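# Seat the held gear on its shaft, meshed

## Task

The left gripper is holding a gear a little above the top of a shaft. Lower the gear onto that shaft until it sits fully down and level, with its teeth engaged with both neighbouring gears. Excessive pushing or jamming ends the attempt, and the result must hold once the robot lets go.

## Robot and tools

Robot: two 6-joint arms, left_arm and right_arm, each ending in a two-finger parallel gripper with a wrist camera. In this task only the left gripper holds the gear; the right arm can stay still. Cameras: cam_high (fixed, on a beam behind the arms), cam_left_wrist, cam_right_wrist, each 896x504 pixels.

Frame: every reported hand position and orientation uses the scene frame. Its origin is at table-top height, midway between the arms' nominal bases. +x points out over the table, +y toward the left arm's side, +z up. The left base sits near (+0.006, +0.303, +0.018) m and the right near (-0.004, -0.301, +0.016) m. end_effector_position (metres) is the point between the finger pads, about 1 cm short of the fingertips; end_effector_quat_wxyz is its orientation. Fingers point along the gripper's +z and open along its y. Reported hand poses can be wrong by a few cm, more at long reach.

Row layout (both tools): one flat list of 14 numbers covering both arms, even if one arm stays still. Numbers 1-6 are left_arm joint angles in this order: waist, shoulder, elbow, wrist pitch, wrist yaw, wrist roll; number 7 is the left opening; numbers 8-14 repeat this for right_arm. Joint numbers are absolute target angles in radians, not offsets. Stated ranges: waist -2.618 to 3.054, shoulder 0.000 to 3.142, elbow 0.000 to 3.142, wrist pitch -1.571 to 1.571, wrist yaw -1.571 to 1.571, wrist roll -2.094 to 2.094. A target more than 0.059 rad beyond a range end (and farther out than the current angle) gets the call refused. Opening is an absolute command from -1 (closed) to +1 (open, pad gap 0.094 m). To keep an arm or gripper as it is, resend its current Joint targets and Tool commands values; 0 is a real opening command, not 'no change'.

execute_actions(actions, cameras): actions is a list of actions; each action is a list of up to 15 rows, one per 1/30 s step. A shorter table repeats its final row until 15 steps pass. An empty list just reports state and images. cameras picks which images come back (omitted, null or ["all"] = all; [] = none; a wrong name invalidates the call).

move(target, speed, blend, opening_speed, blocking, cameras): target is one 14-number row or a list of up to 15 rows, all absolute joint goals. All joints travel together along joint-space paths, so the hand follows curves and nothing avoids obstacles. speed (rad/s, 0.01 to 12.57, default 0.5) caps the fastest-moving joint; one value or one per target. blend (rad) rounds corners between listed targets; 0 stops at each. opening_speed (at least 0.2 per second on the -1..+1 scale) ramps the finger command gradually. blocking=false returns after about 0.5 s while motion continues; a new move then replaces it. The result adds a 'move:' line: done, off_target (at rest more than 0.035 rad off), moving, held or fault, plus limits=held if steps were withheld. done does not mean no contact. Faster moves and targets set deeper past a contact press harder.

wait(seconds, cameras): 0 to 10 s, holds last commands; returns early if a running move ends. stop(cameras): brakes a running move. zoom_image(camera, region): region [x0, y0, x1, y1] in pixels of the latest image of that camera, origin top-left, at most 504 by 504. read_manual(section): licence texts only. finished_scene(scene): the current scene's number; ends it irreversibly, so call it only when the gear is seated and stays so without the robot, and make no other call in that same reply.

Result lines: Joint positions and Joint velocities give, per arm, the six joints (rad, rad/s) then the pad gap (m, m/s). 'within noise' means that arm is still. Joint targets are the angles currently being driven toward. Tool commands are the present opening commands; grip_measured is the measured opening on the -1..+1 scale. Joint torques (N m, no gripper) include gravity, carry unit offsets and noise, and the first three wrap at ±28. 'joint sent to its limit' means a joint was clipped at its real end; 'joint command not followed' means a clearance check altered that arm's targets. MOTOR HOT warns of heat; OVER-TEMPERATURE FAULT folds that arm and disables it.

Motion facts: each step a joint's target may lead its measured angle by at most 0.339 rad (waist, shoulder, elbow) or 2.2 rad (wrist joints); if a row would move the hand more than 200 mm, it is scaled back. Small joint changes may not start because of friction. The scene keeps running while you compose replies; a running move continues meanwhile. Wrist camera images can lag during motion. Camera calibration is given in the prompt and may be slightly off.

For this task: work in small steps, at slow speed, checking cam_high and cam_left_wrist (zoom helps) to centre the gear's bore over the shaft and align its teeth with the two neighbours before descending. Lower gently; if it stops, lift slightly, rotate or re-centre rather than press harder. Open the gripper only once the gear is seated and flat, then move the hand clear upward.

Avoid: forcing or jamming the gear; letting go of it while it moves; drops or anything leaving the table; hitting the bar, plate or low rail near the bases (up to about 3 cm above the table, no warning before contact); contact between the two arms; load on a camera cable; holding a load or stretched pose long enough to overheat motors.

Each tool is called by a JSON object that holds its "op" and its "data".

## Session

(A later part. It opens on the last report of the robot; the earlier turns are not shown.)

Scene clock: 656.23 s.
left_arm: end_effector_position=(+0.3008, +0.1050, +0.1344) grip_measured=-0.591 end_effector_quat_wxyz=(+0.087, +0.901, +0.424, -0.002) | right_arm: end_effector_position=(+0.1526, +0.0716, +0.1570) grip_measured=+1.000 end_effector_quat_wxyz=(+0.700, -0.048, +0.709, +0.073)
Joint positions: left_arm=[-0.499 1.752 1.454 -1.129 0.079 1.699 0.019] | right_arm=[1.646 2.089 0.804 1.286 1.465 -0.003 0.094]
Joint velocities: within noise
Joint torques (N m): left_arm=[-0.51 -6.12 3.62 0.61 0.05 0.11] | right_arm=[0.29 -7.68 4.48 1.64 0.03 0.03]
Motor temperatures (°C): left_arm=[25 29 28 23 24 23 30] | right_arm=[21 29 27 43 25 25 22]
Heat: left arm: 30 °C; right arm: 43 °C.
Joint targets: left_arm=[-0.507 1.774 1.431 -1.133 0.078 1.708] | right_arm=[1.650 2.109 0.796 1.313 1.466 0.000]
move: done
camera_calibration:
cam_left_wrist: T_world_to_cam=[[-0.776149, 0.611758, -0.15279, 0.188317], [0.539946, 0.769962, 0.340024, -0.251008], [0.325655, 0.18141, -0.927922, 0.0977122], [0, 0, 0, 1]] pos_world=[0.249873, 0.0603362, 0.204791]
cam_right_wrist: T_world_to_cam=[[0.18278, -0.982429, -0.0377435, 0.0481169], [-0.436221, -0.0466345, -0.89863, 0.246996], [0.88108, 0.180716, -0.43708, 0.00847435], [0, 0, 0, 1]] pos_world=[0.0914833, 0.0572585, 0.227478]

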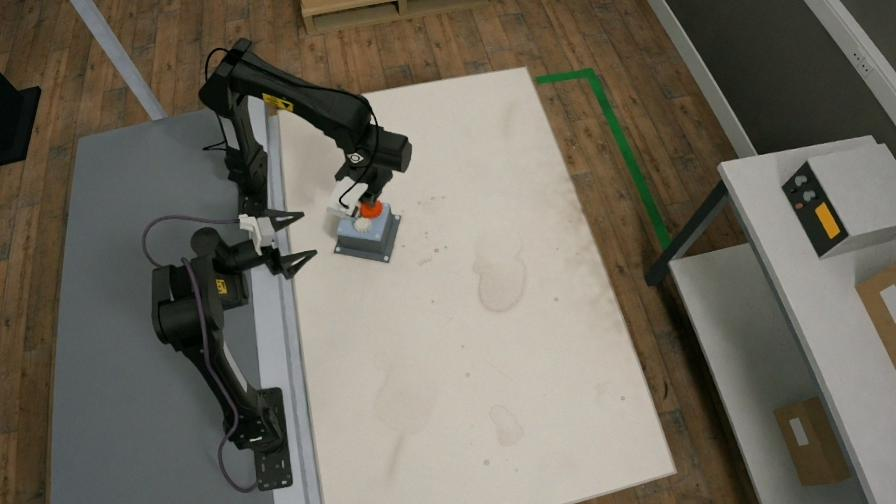

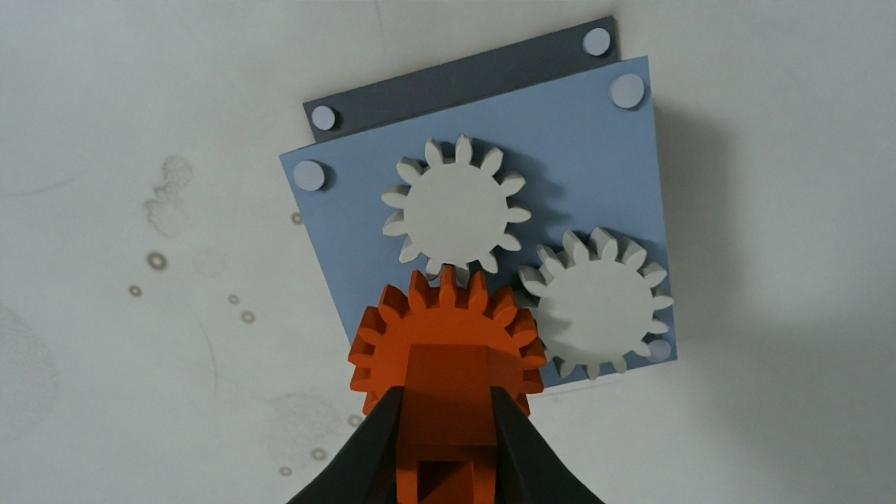

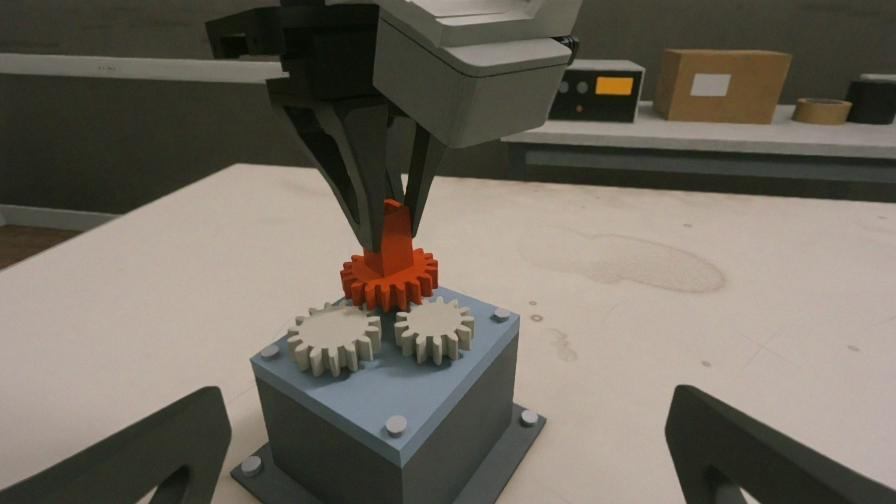

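{"op": "move", "data": {"target": [[-0.507, 1.774, 1.449, -1.151, 0.078, 1.708, -1, 1.65, 2.109, 0.7965, 1.3125, 1.466, 0, 1],[-0.507, 1.774, 1.452, -1.154, 0.078, 1.625, -1, 1.65, 2.109, 0.7965, 1.3125, 1.466, 0, 1],[-0.507, 1.774, 1.433, -1.135, 0.078, 1.625, -1, 1.65, 2.109, 0.7965, 1.3125, 1.466, 0, 1]], "speed": 0.03}}

{"op": "zoom_image", "data": {"camera": "cam_left_wrist", "region": [375, 200, 605, 420]}}

{"op": "zoom_image", "data": {"camera": "cam_right_wrist", "region": [335, 260, 445, 335]}}

Scene clock: 794.53 s.
left_arm: end_effector_position=(+0.3010, +0.1051, +0.1344) grip_measured=-0.591 end_effector_quat_wxyz=(+0.087, +0.887, +0.454, -0.005) | right_arm: end_effector_position=(+0.1526, +0.0716, +0.1570) grip_measured=+1.000 end_effector_quat_wxyz=(+0.700, -0.048, +0.709, +0.073)
Joint positions: left_arm=[-0.499 1.752 1.454 -1.128 0.078 1.633 0.019] | right_arm=[1.646 2.089 0.804 1.286 1.465 -0.003 0.094]
Joint velocities: within noise
Joint torques (N m): left_arm=[-0.53 -6.11 3.77 0.59 0.05 -0.09] | right_arm=[0.31 -7.68 4.46 1.64 0.04 0.03]
Motor temperatures (°C): left_arm=[25 29 28 23 24 23 31] | right_arm=[21 29 27 42 25 25 22]
Heat: left arm: 31 °C; right arm: 42 °C.
Joint targets: left_arm=[-0.507 1.774 1.433 -1.135 0.078 1.625] | right_arm=[1.650 2.109 0.796 1.313 1.466 0.000]
move: done
camera_calibration:
cam_left_wrist: T_world_to_cam=[[-0.815723, 0.55934, -0.147425, 0.205067], [0.491992, 0.804932, 0.331706, -0.239246], [0.304203, 0.198049, -0.931792, 0.102927], [0, 0, 0, 1]] pos_world=[0.253674, 0.0574897, 0.205498]
cam_right_wrist: T_world_to_cam=[[0.18278, -0.982429, -0.0377435, 0.0481169], [-0.436221, -0.0466345, -0.89863, 0.246996], [0.88108, 0.180716, -0.43708, 0.00847435], [0, 0, 0, 1]] pos_world=[0.0914833, 0.0572585, 0.227478]

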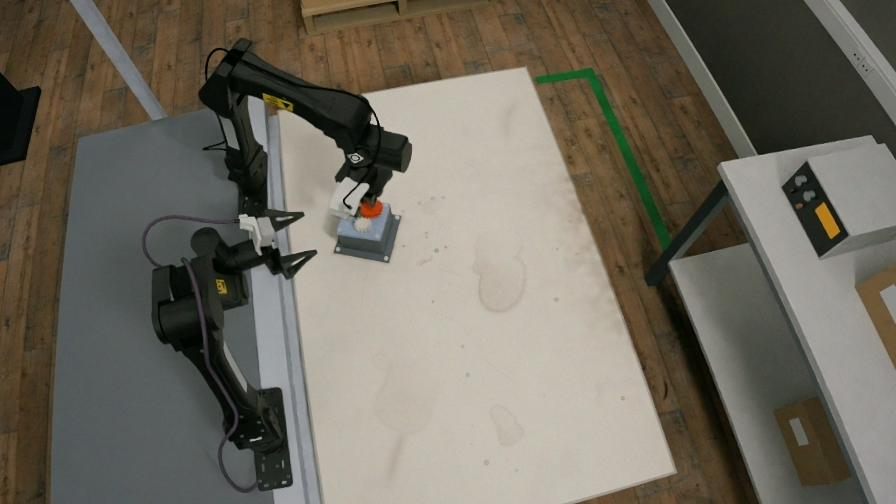

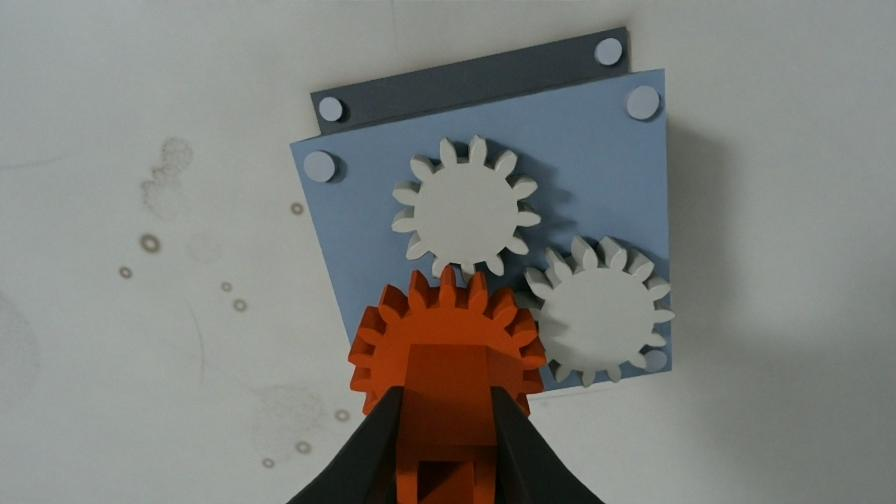

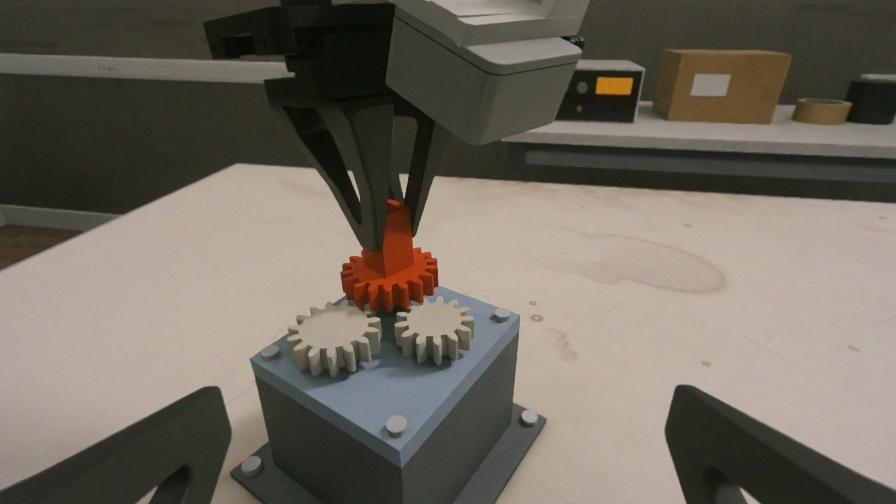

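Scaled by 2.191.

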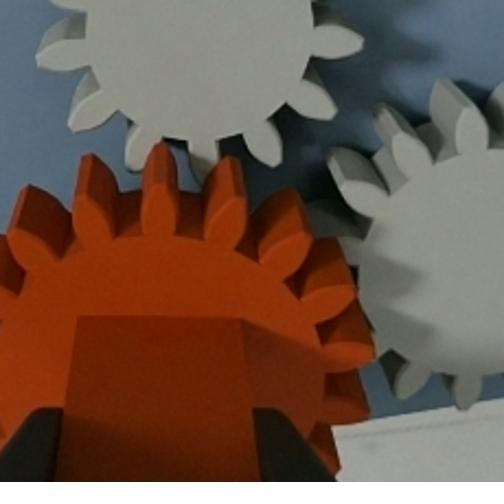

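Scaled by 4.582.

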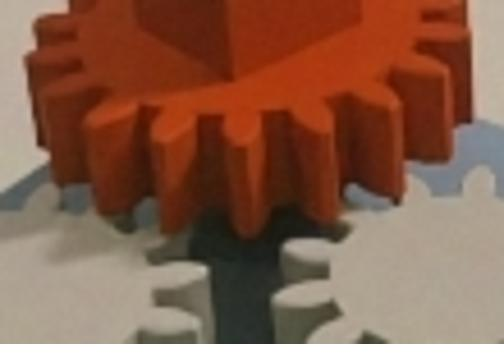

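{"op": "move", "data": {"target": [-0.507, 1.774, 1.433, -1.135, 0.078, 1.56, -1, 1.65, 2.109, 0.7965, 1.3125, 1.466, 0, 1], "speed": 0.05, "cameras": ["cam_left_wrist"]}}

{"op": "move", "data": {"target": [-0.507, 1.774, 1.433, -1.135, 0.078, 1.78, -1, 1.65, 2.109, 0.7965, 1.3125, 1.466, 0, 1], "speed": 0.05, "cameras": ["cam_left_wrist"]}}

Scene clock: 855.80 s.
left_arm: end_effector_position=(+0.3013, +0.1049, +0.1345) grip_measured=-0.591 end_effector_quat_wxyz=(+0.087, +0.872, +0.482, -0.007) | right_arm: end_effector_position=(+0.1526, +0.0716, +0.1570) grip_measured=+1.000 end_effector_quat_wxyz=(+0.700, -0.048, +0.709, +0.073)
Joint positions: left_arm=[-0.499 1.752 1.454 -1.127 0.078 1.569 0.019] | right_arm=[1.646 2.089 0.804 1.286 1.465 -0.003 0.094]
Joint velocities: within noise
Joint torques (N m): left_arm=[-0.51 -6.12 3.77 0.57 0.05 -0.09] | right_arm=[0.29 -7.68 4.46 1.63 0.03 0.03]
Motor temperatures (°C): left_arm=[25 29 27 23 24 23 31] | right_arm=[21 30 27 42 25 25 22]
Heat: left arm: 31 °C; right arm: 42 °C.
Joint targets: left_arm=[-0.507 1.774 1.433 -1.135 0.078 1.560] | right_arm=[1.650 2.109 0.796 1.313 1.466 0.000]
move: done
camera_calibration:
cam_left_wrist: T_world_to_cam=[[-0.850643, 0.505934, -0.142961, 0.220923], [0.443049, 0.836227, 0.323158, -0.226664], [0.283045, 0.211553, -0.935484, 0.108364], [0, 0, 0, 1]] pos_world=[0.257678, 0.054845, 0.206205]
Images, in order (width x height): cam_left_wrist 896x504.

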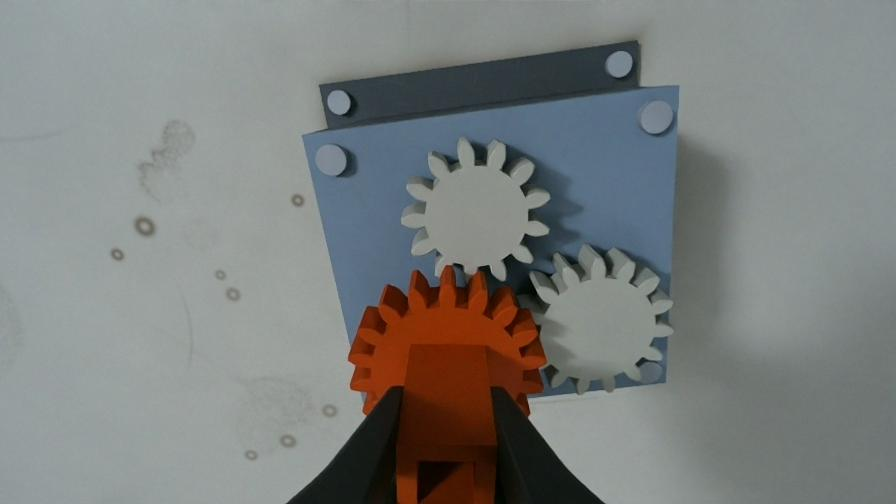

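Scene clock: 860.60 s.
left_arm: end_effector_position=(+0.3008, +0.1052, +0.1344) grip_measured=-0.591 end_effector_quat_wxyz=(+0.087, +0.916, +0.392, +0.001) | right_arm: end_effector_position=(+0.1526, +0.0716, +0.1570) grip_measured=+1.000 end_effector_quat_wxyz=(+0.700, -0.048, +0.709, +0.073)
Joint positions: left_arm=[-0.499 1.752 1.454 -1.129 0.078 1.769 0.019] | right_arm=[1.646 2.089 0.804 1.286 1.465 -0.003 0.094]
Joint velocities: within noise
Joint torques (N m): left_arm=[-0.53 -6.12 3.75 0.59 0.05 0.13] | right_arm=[0.32 -7.66 4.46 1.63 0.04 0.02]
Motor temperatures (°C): left_arm=[25 29 27 23 24 23 31] | right_arm=[21 30 27 42 25 25 22]
Heat: left arm: 31 °C; right arm: 42 °C.
Joint targets: left_arm=[-0.507 1.774 1.433 -1.135 0.078 1.780] | right_arm=[1.650 2.109 0.796 1.313 1.466 0.000]
move: done
camera_calibration:
cam_left_wrist: T_world_to_cam=[[-0.730045, 0.664983, -0.157583, 0.169358], [0.588116, 0.728771, 0.350731, -0.262714], [0.348072, 0.163373, -0.923123, 0.0921367], [0, 0, 0, 1]] pos_world=[0.246075, 0.0637855, 0.203883]
Images, in order (width x height): cam_left_wrist 896x504.

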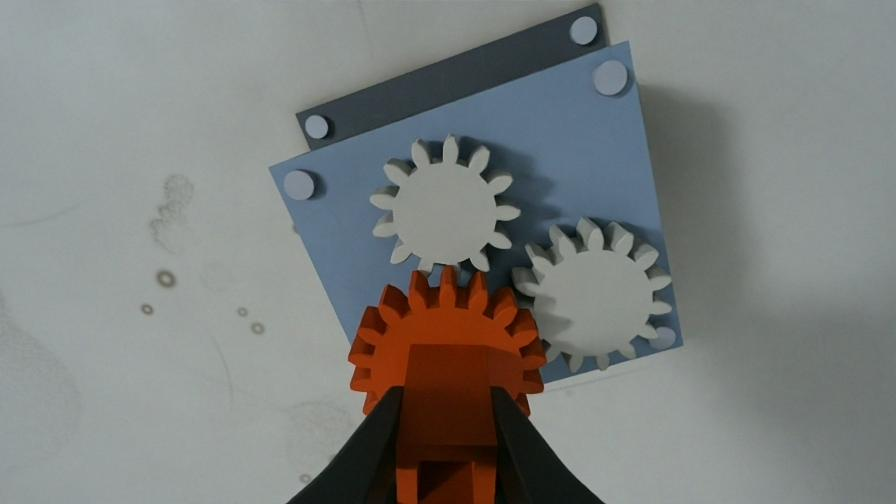

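{"op": "move", "data": {"target": [[-0.507, 1.774, 1.445, -1.147, 0.078, 1.70, -1, 1.65, 1.2, 1.2, 0, 1.466, 0, 1],[-0.507, 1.774, 1.445, -1.147, 0.078, 1.70, -1, -0.3, 1.2, 1.2, 0, 1.466, 0, 1],[-0.507, 1.774, 1.445, -1.147, 0.078, 1.70, -1, 0, 1.2, 1.2, 0, -1.3, 0, 1],[-0.507, 1.774, 1.445, -1.147, 0.078, 1.70, -1, 0.255, 2.2256, 0.6638, 1.50, -1.326, 0, 1]], "speed": [0.8, 1.0, 1.1, 0.8]}}

{"op": "zoom_image", "data": {"camera": "cam_right_wrist", "region": [350, 60, 490, 200]}}

Scene clock: 893.60 s.
left_arm: end_effector_position=(+0.3008, +0.1052, +0.1344) grip_measured=-0.591 end_effector_quat_wxyz=(+0.087, +0.903, +0.421, -0.002) | right_arm: end_effector_position=(+0.3072, -0.0491, +0.0980) grip_measured=+1.000 end_effector_quat_wxyz=(+0.478, -0.464, +0.528, +0.527)
Joint positions: left_arm=[-0.499 1.752 1.454 -1.129 0.078 1.707 0.019] | right_arm=[0.246 2.206 0.672 1.443 -1.318 0.005 0.094]
Joint velocities: within noise
Joint torques (N m): left_arm=[-0.53 -6.12 4.59 0.48 0.05 -0.08] | right_arm=[0.75 -7.43 3.15 2.16 -0.16 -0.05]
Motor temperatures (°C): left_arm=[25 29 28 23 24 23 31] | right_arm=[21 29 27 41 25 25 22]
Heat: left arm: 31 °C; right arm: 41 °C.
Joint targets: left_arm=[-0.507 1.774 1.445 -1.147 0.078 1.700] | right_arm=[0.255 2.226 0.664 1.500 -1.326 0.000]
move: off_target (right_arm); right_arm: the wrist pitch is farthest, 0.057 rad from its target
camera_calibration:
cam_left_wrist: T_world_to_cam=[[-0.771165, 0.617979, -0.152993, 0.186025], [0.545453, 0.76528, 0.341799, -0.252545], [0.328307, 0.180133, -0.927236, 0.0969655], [0, 0, 0, 1]] pos_world=[0.249373, 0.0608416, 0.20469]
cam_right_wrist: T_world_to_cam=[[0.993608, -0.00122531, -0.112875, -0.294413], [-0.103143, -0.416146, -0.903429, 0.135689], [-0.0458654, 0.909297, -0.413613, 0.186348], [0, 0, 0, 1]] pos_world=[0.315074, -0.11334, 0.16643]

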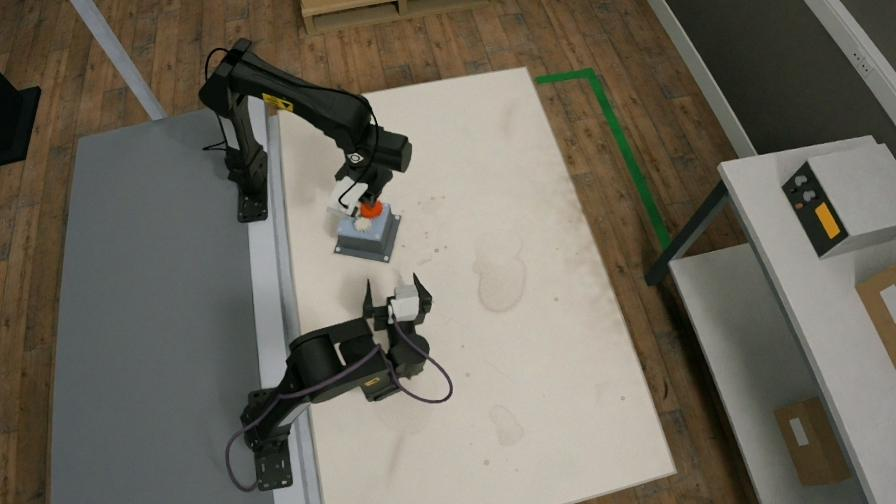

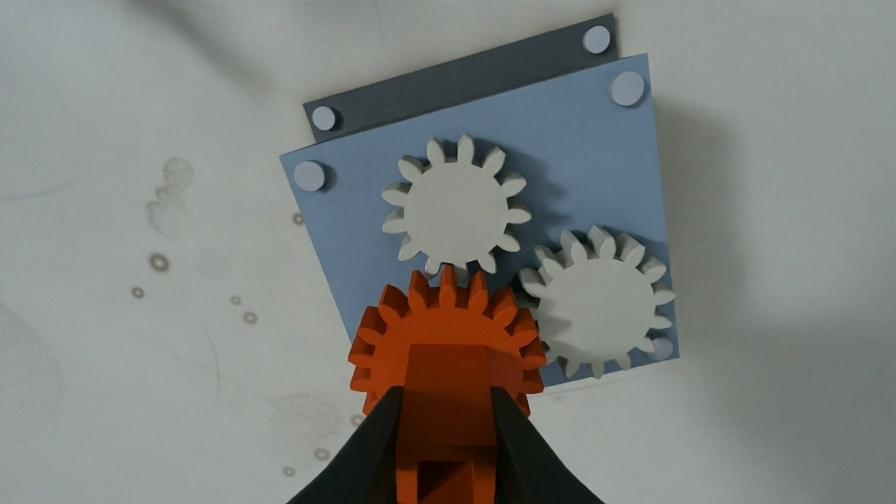

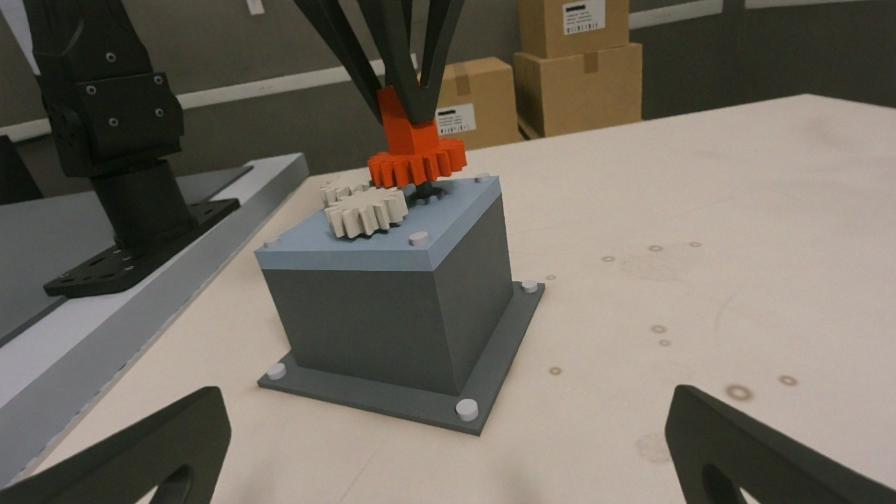

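Scaled by 3.600.

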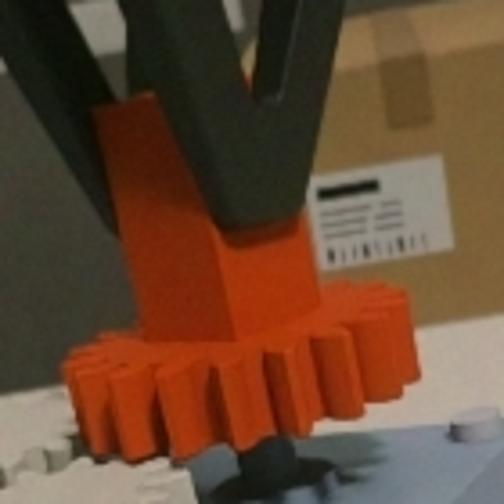

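{"op": "zoom_image", "data": {"camera": "cam_right_wrist", "region": [310, 130, 480, 250]}}

{"op": "zoom_image", "data": {"camera": "cam_right_wrist", "region": [360, 145, 440, 205]}}

Scaled by 2.965.

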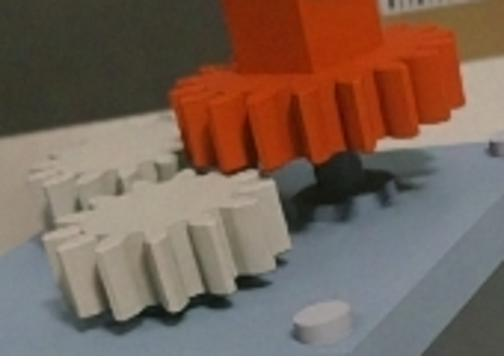

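Scaled by 6.300.

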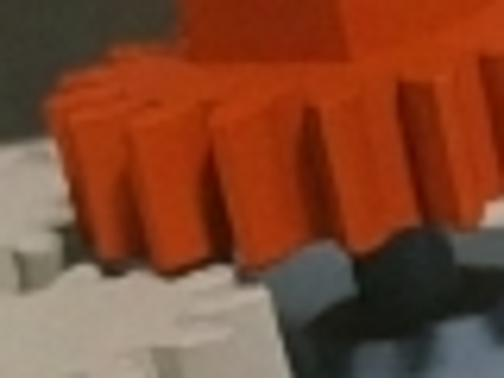

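{"op": "move", "data": {"target": [[-0.507, 1.774, 1.445, -1.147, 0.078, 1.56, -1, 0.255, 2.2256, 0.6638, 1.48, -1.326, 0, 1],[-0.507, 1.774, 1.433, -1.135, 0.078, 1.56, -1, 0.255, 2.2256, 0.6638, 1.48, -1.326, 0, 1],[-0.507, 1.774, 1.433, -1.135, 0.078, 1.53, -1, 0.255, 2.2256, 0.6638, 1.48, -1.326, 0, 1]], "speed": 0.06, "cameras": []}}

{"op": "move", "data": {"target": [-0.507, 1.774, 1.433, -1.135, 0.078, 1.50, -1, 0.255, 2.2256, 0.6638, 1.48, -1.326, 0, 1], "speed": 0.06, "cameras": []}}

{"op": "move", "data": {"target": [-0.507, 1.774, 1.433, -1.135, 0.078, 1.47, -1, 0.255, 2.2256, 0.6638, 1.48, -1.326, 0, 1], "speed": 0.06, "cameras": ["cam_left_wrist"]}}

Scene clock: 933.53 s.
left_arm: end_effector_position=(+0.3012, +0.1049, +0.1345) grip_measured=-0.591 end_effector_quat_wxyz=(+0.087, +0.865, +0.495, -0.009) | right_arm: end_effector_position=(+0.3072, -0.0491, +0.0980) grip_measured=+1.000 end_effector_quat_wxyz=(+0.478, -0.464, +0.528, +0.527)
Joint positions: left_arm=[-0.499 1.752 1.454 -1.127 0.078 1.539 0.019] | right_arm=[0.246 2.206 0.672 1.443 -1.318 0.005 0.094]
Joint velocities: within noise
Joint torques (N m): left_arm=[-0.53 -6.12 3.77 0.58 0.06 -0.09] | right_arm=[0.75 -7.43 3.14 1.92 -0.16 -0.05]
Motor temperatures (°C): left_arm=[25 29 28 23 24 23 31] | right_arm=[21 30 27 45 25 25 22]
Heat: left arm: 31 °C; right arm: 45 °C.
Joint targets: left_arm=[-0.507 1.774 1.433 -1.135 0.078 1.530] | right_arm=[0.255 2.226 0.664 1.480 -1.326 0.000]
move: off_target (right_arm); right_arm: the wrist pitch is farthest, 0.037 rad from its target
No camera images: "cameras" was empty.

Scene clock: 934.47 s.
left_arm: end_effector_position=(+0.3013, +0.1049, +0.1345) grip_measured=-0.591 end_effector_quat_wxyz=(+0.087, +0.857, +0.508, -0.010) | right_arm: end_effector_position=(+0.3072, -0.0491, +0.0980) grip_measured=+1.000 end_effector_quat_wxyz=(+0.478, -0.464, +0.528, +0.527)
Joint positions: left_arm=[-0.499 1.752 1.454 -1.127 0.078 1.509 0.019] | right_arm=[0.246 2.206 0.672 1.443 -1.318 0.005 0.094]
Joint velocities: within noise
Joint torques (N m): left_arm=[-0.51 -6.12 3.75 0.57 0.06 -0.11] | right_arm=[0.75 -7.45 3.14 1.93 -0.16 -0.06]
Motor temperatures (°C): left_arm=[25 29 28 23 24 23 31] | right_arm=[21 30 27 44 25 25 22]
Heat: left arm: 31 °C; right arm: 44 °C.
Joint targets: left_arm=[-0.507 1.774 1.433 -1.135 0.078 1.500] | right_arm=[0.255 2.226 0.664 1.480 -1.326 0.000]
move: off_target (right_arm); right_arm: the wrist pitch is farthest, 0.037 rad from its target
No camera images: "cameras" was empty.

Scene clock: 935.40 s.
left_arm: end_effector_position=(+0.3014, +0.1048, +0.1345) grip_measured=-0.591 end_effector_quat_wxyz=(+0.087, +0.849, +0.520, -0.011) | right_arm: end_effector_position=(+0.3072, -0.0491, +0.0980) grip_measured=+1.000 end_effector_quat_wxyz=(+0.478, -0.464, +0.528, +0.527)
Joint positions: left_arm=[-0.499 1.752 1.454 -1.126 0.078 1.479 0.019] | right_arm=[0.246 2.206 0.672 1.443 -1.318 0.005 0.094]
Joint velocities: within noise
Joint torques (N m): left_arm=[-0.53 -6.13 3.75 0.57 0.05 -0.09] | right_arm=[0.75 -7.43 3.14 1.92 -0.16 -0.05]
Motor temperatures (°C): left_arm=[25 29 28 23 24 23 31] | right_arm=[21 30 27 44 25 25 22]
Heat: left arm: 31 °C; right arm: 44 °C.
Joint targets: left_arm=[-0.507 1.774 1.433 -1.135 0.078 1.470] | right_arm=[0.255 2.226 0.664 1.480 -1.326 0.000]
move: off_target (right_arm); right_arm: the wrist pitch is farthest, 0.037 rad from its target
camera_calibration:
cam_left_wrist: T_world_to_cam=[[-0.893852, 0.427905, -0.133889, 0.241045], [0.371891, 0.874377, 0.311708, -0.207702], [0.25045, 0.228828, -0.940698, 0.117041], [0, 0, 0, 1]] pos_world=[0.263388, 0.0516831, 0.207115]
Images, in order (width x height): cam_left_wrist 896x504.

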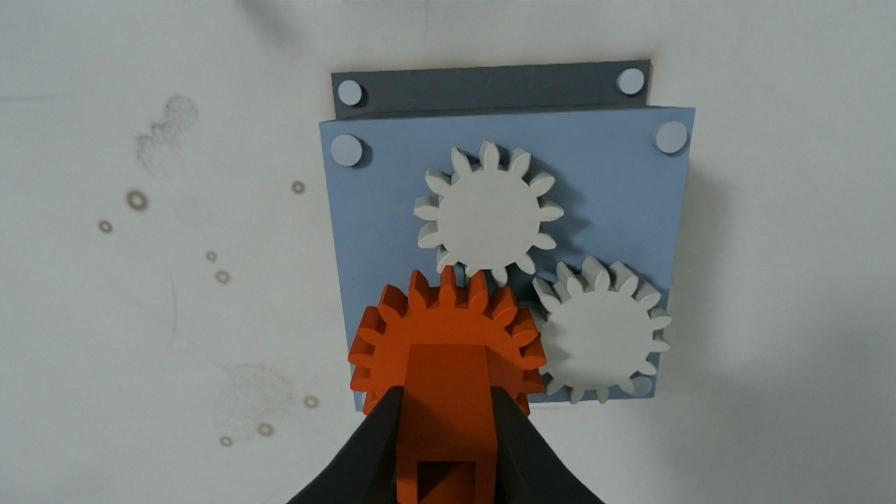

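{"op": "zoom_image", "data": {"camera": "cam_left_wrist", "region": [400, 125, 680, 405]}}

Scaled by 1.800.

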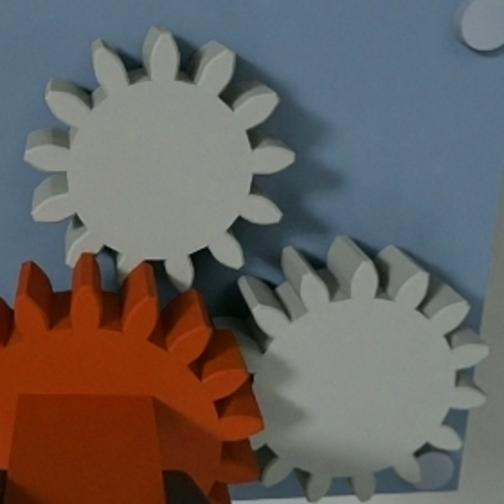

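{"op": "move", "data": {"target": [[-0.507, 1.774, 1.480, -1.160, 0.078, 1.47, -1, 0.255, 2.2256, 0.6638, 1.47, -1.326, 0, 1],[-0.507, 1.774, 1.480, -1.160, 0.078, 1.645, -1, 0.255, 2.2256, 0.6638, 1.47, -1.326, 0, 1]], "speed": 0.06, "cameras": ["cam_left_wrist"]}}

{"op": "zoom_image", "data": {"camera": "cam_left_wrist", "region": [400, 125, 680, 405]}}

Scene clock: 979.50 s.
left_arm: end_effector_position=(+0.3019, +0.1046, +0.1363) grip_measured=-0.591 end_effector_quat_wxyz=(+0.089, +0.888, +0.452, -0.003) | right_arm: end_effector_position=(+0.3072, -0.0491, +0.0979) grip_measured=+1.000 end_effector_quat_wxyz=(+0.478, -0.464, +0.528, +0.527)
Joint positions: left_arm=[-0.499 1.752 1.461 -1.131 0.078 1.637 0.019] | right_arm=[0.246 2.206 0.672 1.442 -1.318 0.005 0.094]
Joint velocities: within noise
Joint torques (N m): left_arm=[-0.51 -6.13 6.68 0.38 0.05 0.1] | right_arm=[0.73 -7.45 3.17 1.81 -0.16 -0.05]
Motor temperatures (°C): left_arm=[25 29 28 23 24 23 31] | right_arm=[21 30 27 44 25 25 22]
Heat: left arm: 31 °C; right arm: 44 °C.
Joint targets: left_arm=[-0.507 1.774 1.480 -1.160 0.078 1.645] | right_arm=[0.255 2.226 0.664 1.470 -1.326 0.000]
move: done
camera_calibration:
cam_left_wrist: T_world_to_cam=[[-0.812902, 0.562334, -0.15156, 0.205803], [0.493781, 0.803454, 0.33263, -0.240457], [0.308821, 0.195558, -0.930799, 0.103159], [0, 0, 0, 1]] pos_world=[0.254173, 0.0572928, 0.207195]
Images, in order (width x height): cam_left_wrist 896x504.

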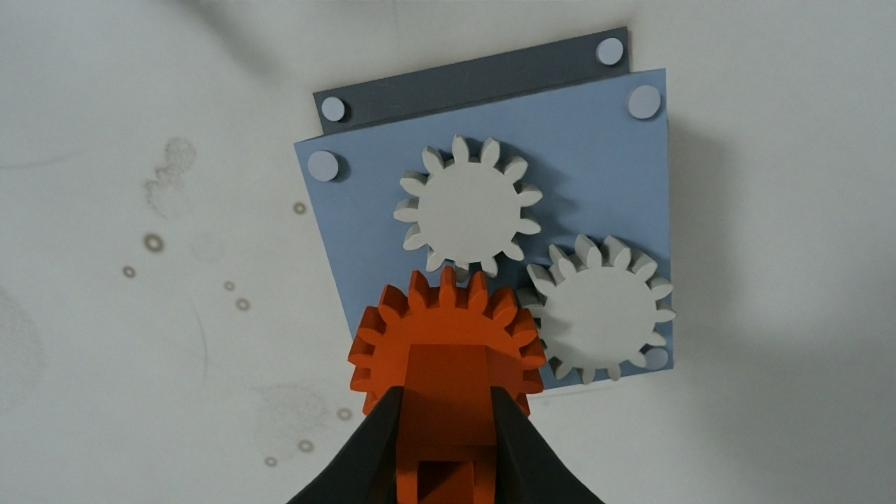

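Scaled by 1.800.

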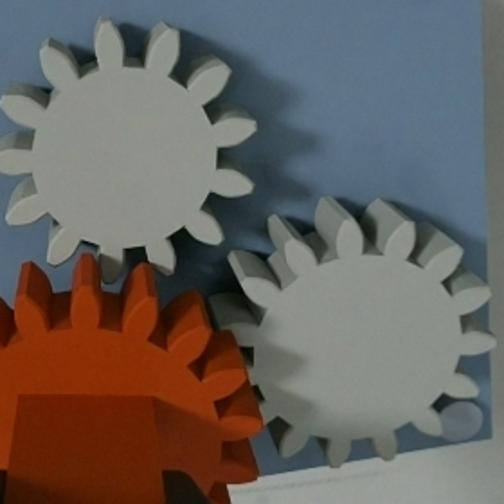

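{"op": "move", "data": {"target": [-0.507, 1.774, 1.439, -1.137, 0.078, 1.645, -1, 0.255, 2.2256, 0.6638, 1.47, -1.326, 0, 1], "speed": 0.04, "cameras": []}}

{"op": "move", "data": {"target": [-0.507, 1.774, 1.431, -1.133, 0.078, 1.645, -1, 0.255, 2.2256, 0.6638, 1.47, -1.326, 0, 1], "speed": 0.04, "cameras": ["cam_left_wrist","cam_right_wrist"]}}

{"op": "zoom_image", "data": {"camera": "cam_left_wrist", "region": [400, 125, 680, 405]}}

Scene clock: 987.93 s.
left_arm: end_effector_position=(+0.3018, +0.1047, +0.1352) grip_measured=-0.591 end_effector_quat_wxyz=(+0.088, +0.888, +0.452, -0.003) | right_arm: end_effector_position=(+0.3072, -0.0491, +0.0979) grip_measured=+1.000 end_effector_quat_wxyz=(+0.478, -0.464, +0.528, +0.527)
Joint positions: left_arm=[-0.499 1.752 1.457 -1.128 0.078 1.638 0.019] | right_arm=[0.246 2.206 0.672 1.442 -1.318 0.005 0.094]
Joint velocities: within noise
Joint torques (N m): left_arm=[-0.51 -6.13 4 0.56 0.06 0.08] | right_arm=[0.75 -7.45 3.15 1.81 -0.15 -0.05]
Motor temperatures (°C): left_arm=[25 29 28 23 24 23 31] | right_arm=[21 30 27 44 25 25 22]
Heat: left arm: 31 °C; right arm: 44 °C.
Joint targets: left_arm=[-0.507 1.774 1.439 -1.137 0.078 1.645] | right_arm=[0.255 2.226 0.664 1.470 -1.326 0.000]
move: done
No camera images: "cameras" was empty.

Scene clock: 988.63 s.
left_arm: end_effector_position=(+0.3016, +0.1048, +0.1346) grip_measured=-0.591 end_effector_quat_wxyz=(+0.088, +0.888, +0.452, -0.004) | right_arm: end_effector_position=(+0.3072, -0.0491, +0.0979) grip_measured=+1.000 end_effector_quat_wxyz=(+0.478, -0.464, +0.528, +0.527)
Joint positions: left_arm=[-0.499 1.752 1.454 -1.126 0.078 1.638 0.019] | right_arm=[0.246 2.206 0.672 1.442 -1.318 0.005 0.094]
Joint velocities: within noise
Joint torques (N m): left_arm=[-0.53 -6.12 3.59 0.59 0.05 0.09] | right_arm=[0.75 -7.43 3.14 1.81 -0.16 -0.06]
Motor temperatures (°C): left_arm=[25 29 28 23 24 23 31] | right_arm=[21 30 27 44 25 25 22]
Heat: left arm: 31 °C; right arm: 44 °C.
Joint targets: left_arm=[-0.507 1.774 1.431 -1.133 0.078 1.645] | right_arm=[0.255 2.226 0.664 1.470 -1.326 0.000]
move: done
camera_calibration:
cam_left_wrist: T_world_to_cam=[[-0.812576, 0.563073, -0.150563, 0.204858], [0.4947, 0.802865, 0.332686, -0.240116], [0.308208, 0.195849, -0.930941, 0.101799], [0, 0, 0, 1]] pos_world=[0.253873, 0.0574933, 0.205496]
cam_right_wrist: T_world_to_cam=[[0.993557, -0.00121659, -0.113326, -0.29432], [-0.103549, -0.416163, -0.903375, 0.135806], [-0.0460628, 0.909289, -0.413607, 0.186409], [0, 0, 0, 1]] pos_world=[0.315073, -0.11334, 0.16643]
Images, in order (width x height): cam_left_wrist 896x504, cam_right_wrist 896x504.

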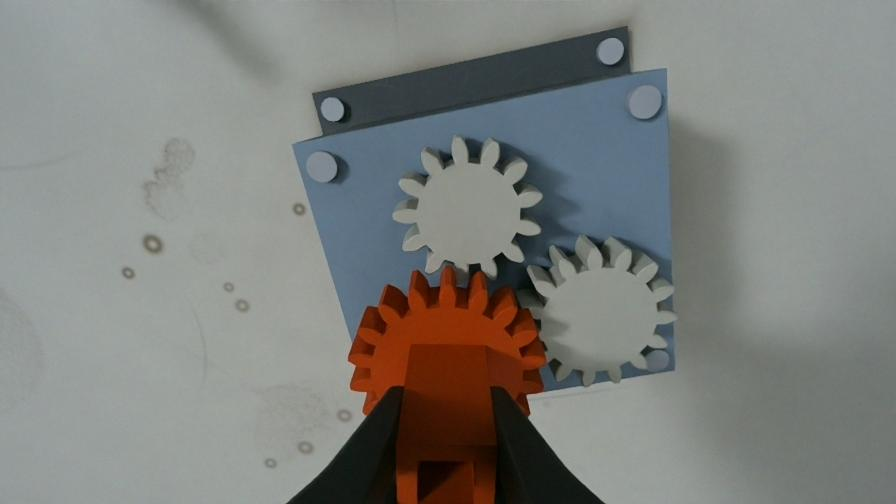

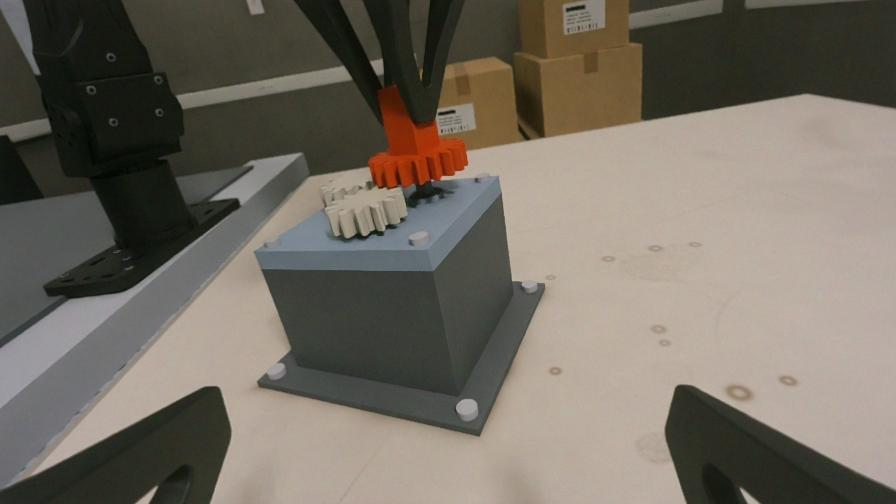

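Scaled by 1.800.

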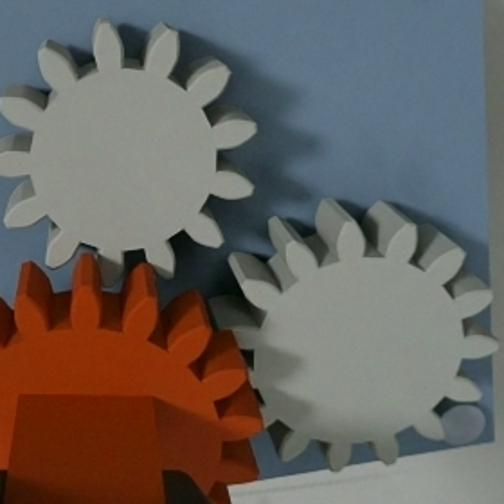

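{"op": "move", "data": {"target": [[-0.507, 1.774, 1.427, -1.129, 0.078, 1.645, -1, 0.255, 2.2256, 0.6638, 1.47, -1.326, 0, 1],[-0.507, 1.774, 1.427, -1.129, 0.078, 1.735, -1, 0.255, 2.2256, 0.6638, 1.47, -1.326, 0, 1]], "speed": 0.05, "cameras": ["cam_left_wrist"]}}

{"op": "move", "data": {"target": [[-0.507, 1.774, 1.480, -1.160, 0.078, 1.735, -1, 0.255, 2.2256, 0.6638, 1.47, -1.326, 0, 1],[-0.507, 1.774, 1.480, -1.160, 0.078, 1.629, -1, 0.255, 2.2256, 0.6638, 1.47, -1.326, 0, 1]], "speed": 0.06, "cameras": ["cam_left_wrist"]}}

{"op": "zoom_image", "data": {"camera": "cam_left_wrist", "region": [400, 125, 680, 405]}}

Scene clock: 1018.10 s.
left_arm: end_effector_position=(+0.3016, +0.1048, +0.1344) grip_measured=-0.591 end_effector_quat_wxyz=(+0.088, +0.907, +0.412, +0.000) | right_arm: end_effector_position=(+0.3072, -0.0491, +0.0979) grip_measured=+1.000 end_effector_quat_wxyz=(+0.478, -0.464, +0.528, +0.527)
Joint positions: left_arm=[-0.499 1.752 1.454 -1.125 0.078 1.725 0.019] | right_arm=[0.246 2.206 0.672 1.442 -1.318 0.005 0.094]
Joint velocities: within noise
Joint torques (N m): left_arm=[-0.53 -6.11 3.37 0.62 0.05 0.11] | right_arm=[0.73 -7.43 3.15 1.81 -0.16 -0.05]
Motor temperatures (°C): left_arm=[25 29 27 23 24 23 31] | right_arm=[21 30 27 44 25 25 22]
Heat: left arm: 31 °C; right arm: 44 °C.
Joint targets: left_arm=[-0.507 1.774 1.427 -1.129 0.078 1.735] | right_arm=[0.255 2.226 0.664 1.470 -1.326 0.000]
move: done
camera_calibration:
cam_left_wrist: T_world_to_cam=[[-0.759047, 0.631643, -0.157719, 0.182463], [0.556963, 0.755464, 0.345061, -0.255545], [0.337106, 0.174074, -0.925234, 0.0944943], [0, 0, 0, 1]] pos_world=[0.248973, 0.0613546, 0.204386]
Images, in order (width x height): cam_left_wrist 896x504.

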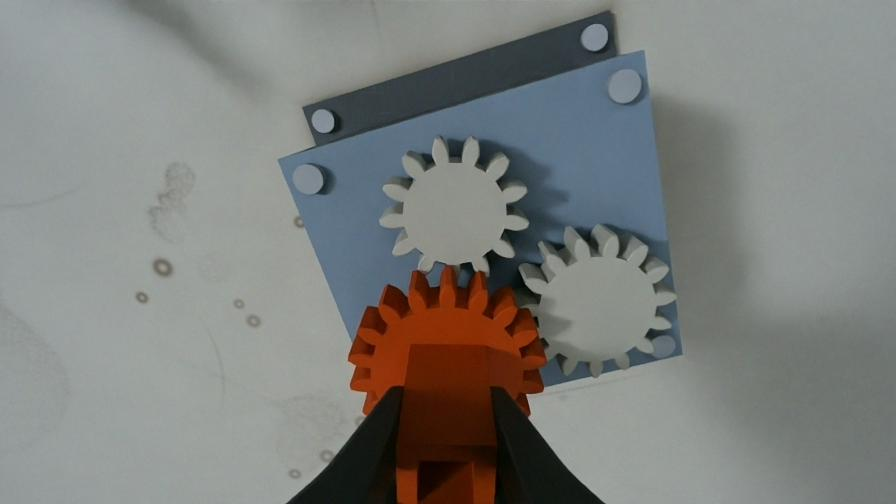

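Scene clock: 1021.20 s.
left_arm: end_effector_position=(+0.3019, +0.1047, +0.1363) grip_measured=-0.591 end_effector_quat_wxyz=(+0.088, +0.888, +0.452, -0.004) | right_arm: end_effector_position=(+0.3072, -0.0491, +0.0979) grip_measured=+1.000 end_effector_quat_wxyz=(+0.478, -0.464, +0.528, +0.527)
Joint positions: left_arm=[-0.499 1.752 1.461 -1.132 0.078 1.637 0.019] | right_arm=[0.246 2.206 0.672 1.442 -1.318 0.005 0.094]
Joint velocities: within noise
Joint torques (N m): left_arm=[-0.53 -6.13 6.68 0.38 0.05 -0.07] | right_arm=[0.75 -7.45 3.17 1.81 -0.16 -0.05]
Motor temperatures (°C): left_arm=[25 29 28 23 24 23 31] | right_arm=[21 30 27 44 25 25 22]
Heat: left arm: 31 °C; right arm: 44 °C.
Joint targets: left_arm=[-0.507 1.774 1.480 -1.160 0.078 1.629] | right_arm=[0.255 2.226 0.664 1.470 -1.326 0.000]
move: done
camera_calibration:
cam_left_wrist: T_world_to_cam=[[-0.813157, 0.562058, -0.151215, 0.205674], [0.493614, 0.803598, 0.332528, -0.240433], [0.308417, 0.195755, -0.930892, 0.103281], [0, 0, 0, 1]] pos_world=[0.254073, 0.0573925, 0.207195]
Images, in order (width x height): cam_left_wrist 896x504.

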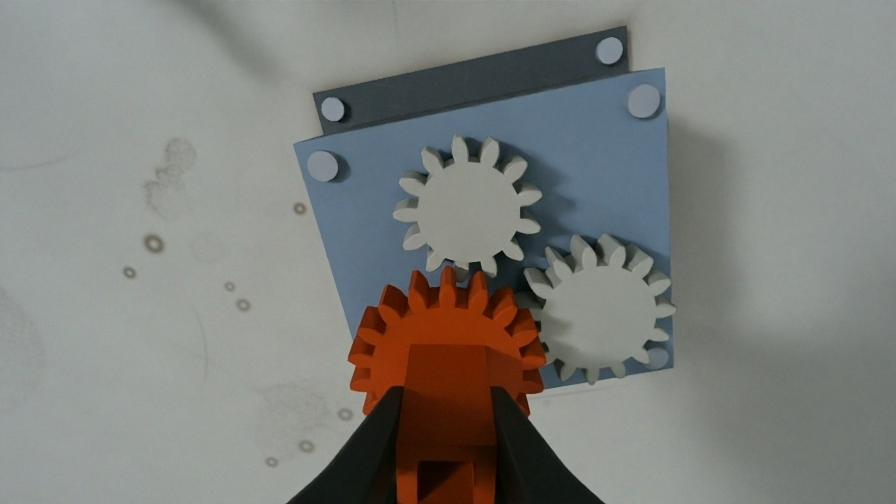

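Scaled by 1.800.

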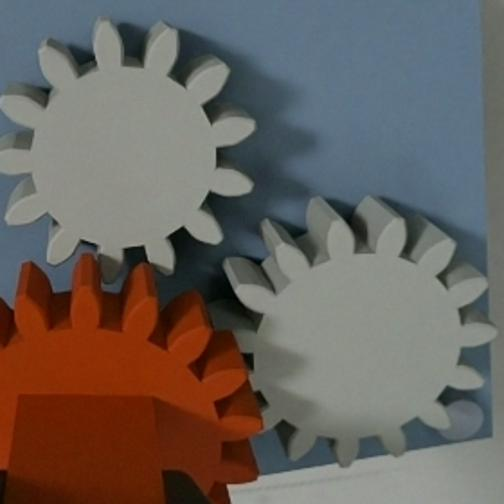

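{"op": "move", "data": {"target": [[-0.507, 1.774, 1.427, -1.129, 0.078, 1.629, -1, 0.255, 2.2256, 0.6638, 1.47, -1.326, 0, 1],[-0.507, 1.774, 1.427, -1.129, 0.078, 1.735, -1, 0.255, 2.2256, 0.6638, 1.47, -1.326, 0, 1]], "speed": 0.05, "cameras": []}}

{"op": "move", "data": {"target": [[-0.507, 1.774, 1.480, -1.160, 0.078, 1.735, -1, 0.255, 2.2256, 0.6638, 1.47, -1.326, 0, 1],[-0.507, 1.774, 1.480, -1.160, 0.078, 1.629, -1, 0.255, 2.2256, 0.6638, 1.47, -1.326, 0, 1]], "speed": 0.06, "cameras": ["cam_left_wrist"]}}

{"op": "zoom_image", "data": {"camera": "cam_left_wrist", "region": [400, 125, 680, 405]}}

Scene clock: 1035.10 s.
left_arm: end_effector_position=(+0.3015, +0.1048, +0.1344) grip_measured=-0.591 end_effector_quat_wxyz=(+0.088, +0.907, +0.412, +0.000) | right_arm: end_effector_position=(+0.3072, -0.0491, +0.0979) grip_measured=+1.000 end_effector_quat_wxyz=(+0.478, -0.464, +0.528, +0.527)
Joint positions: left_arm=[-0.499 1.752 1.454 -1.126 0.078 1.725 0.019] | right_arm=[0.246 2.206 0.672 1.442 -1.318 0.005 0.094]
Joint velocities: within noise
Joint torques (N m): left_arm=[-0.51 -6.11 3.36 0.62 0.06 0.1] | right_arm=[0.75 -7.43 3.15 1.81 -0.16 -0.05]
Motor temperatures (°C): left_arm=[25 29 28 23 24 23 31] | right_arm=[21 30 27 44 25 25 22]
Heat: left arm: 31 °C; right arm: 44 °C.
Joint targets: left_arm=[-0.507 1.774 1.427 -1.129 0.078 1.735] | right_arm=[0.255 2.226 0.664 1.470 -1.326 0.000]
move: done
No camera images: "cameras" was empty.

Scene clock: 1038.20 s.
left_arm: end_effector_position=(+0.3019, +0.1047, +0.1363) grip_measured=-0.591 end_effector_quat_wxyz=(+0.088, +0.888, +0.452, -0.004) | right_arm: end_effector_position=(+0.3072, -0.0491, +0.0979) grip_measured=+1.000 end_effector_quat_wxyz=(+0.478, -0.464, +0.528, +0.527)
Joint positions: left_arm=[-0.499 1.752 1.461 -1.132 0.078 1.637 0.019] | right_arm=[0.246 2.206 0.672 1.442 -1.318 0.005 0.094]
Joint velocities: within noise
Joint torques (N m): left_arm=[-0.51 -6.13 6.67 0.38 0.05 -0.08] | right_arm=[0.75 -7.45 3.15 1.81 -0.16 -0.05]
Motor temperatures (°C): left_arm=[25 29 28 23 24 23 31] | right_arm=[21 30 27 44 25 25 22]
Heat: left arm: 31 °C; right arm: 44 °C.
Joint targets: left_arm=[-0.507 1.774 1.480 -1.160 0.078 1.629] | right_arm=[0.255 2.226 0.664 1.470 -1.326 0.000]
move: done
camera_calibration:
cam_left_wrist: T_world_to_cam=[[-0.813157, 0.562058, -0.151215, 0.205674], [0.493614, 0.803598, 0.332528, -0.240433], [0.308417, 0.195755, -0.930892, 0.103281], [0, 0, 0, 1]] pos_world=[0.254073, 0.0573925, 0.207195]
Images, in order (width x height): cam_left_wrist 896x504.

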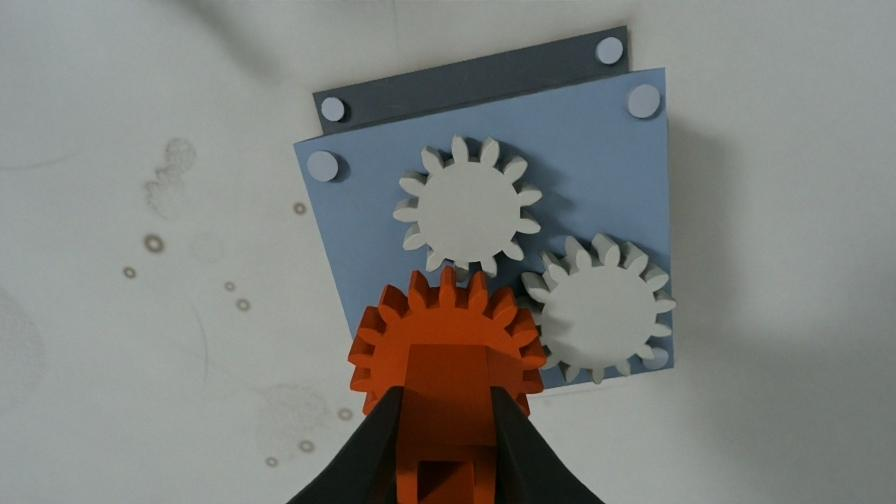

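Scaled by 1.800.

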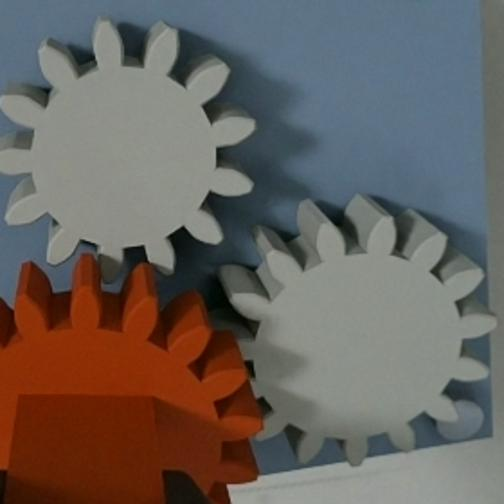

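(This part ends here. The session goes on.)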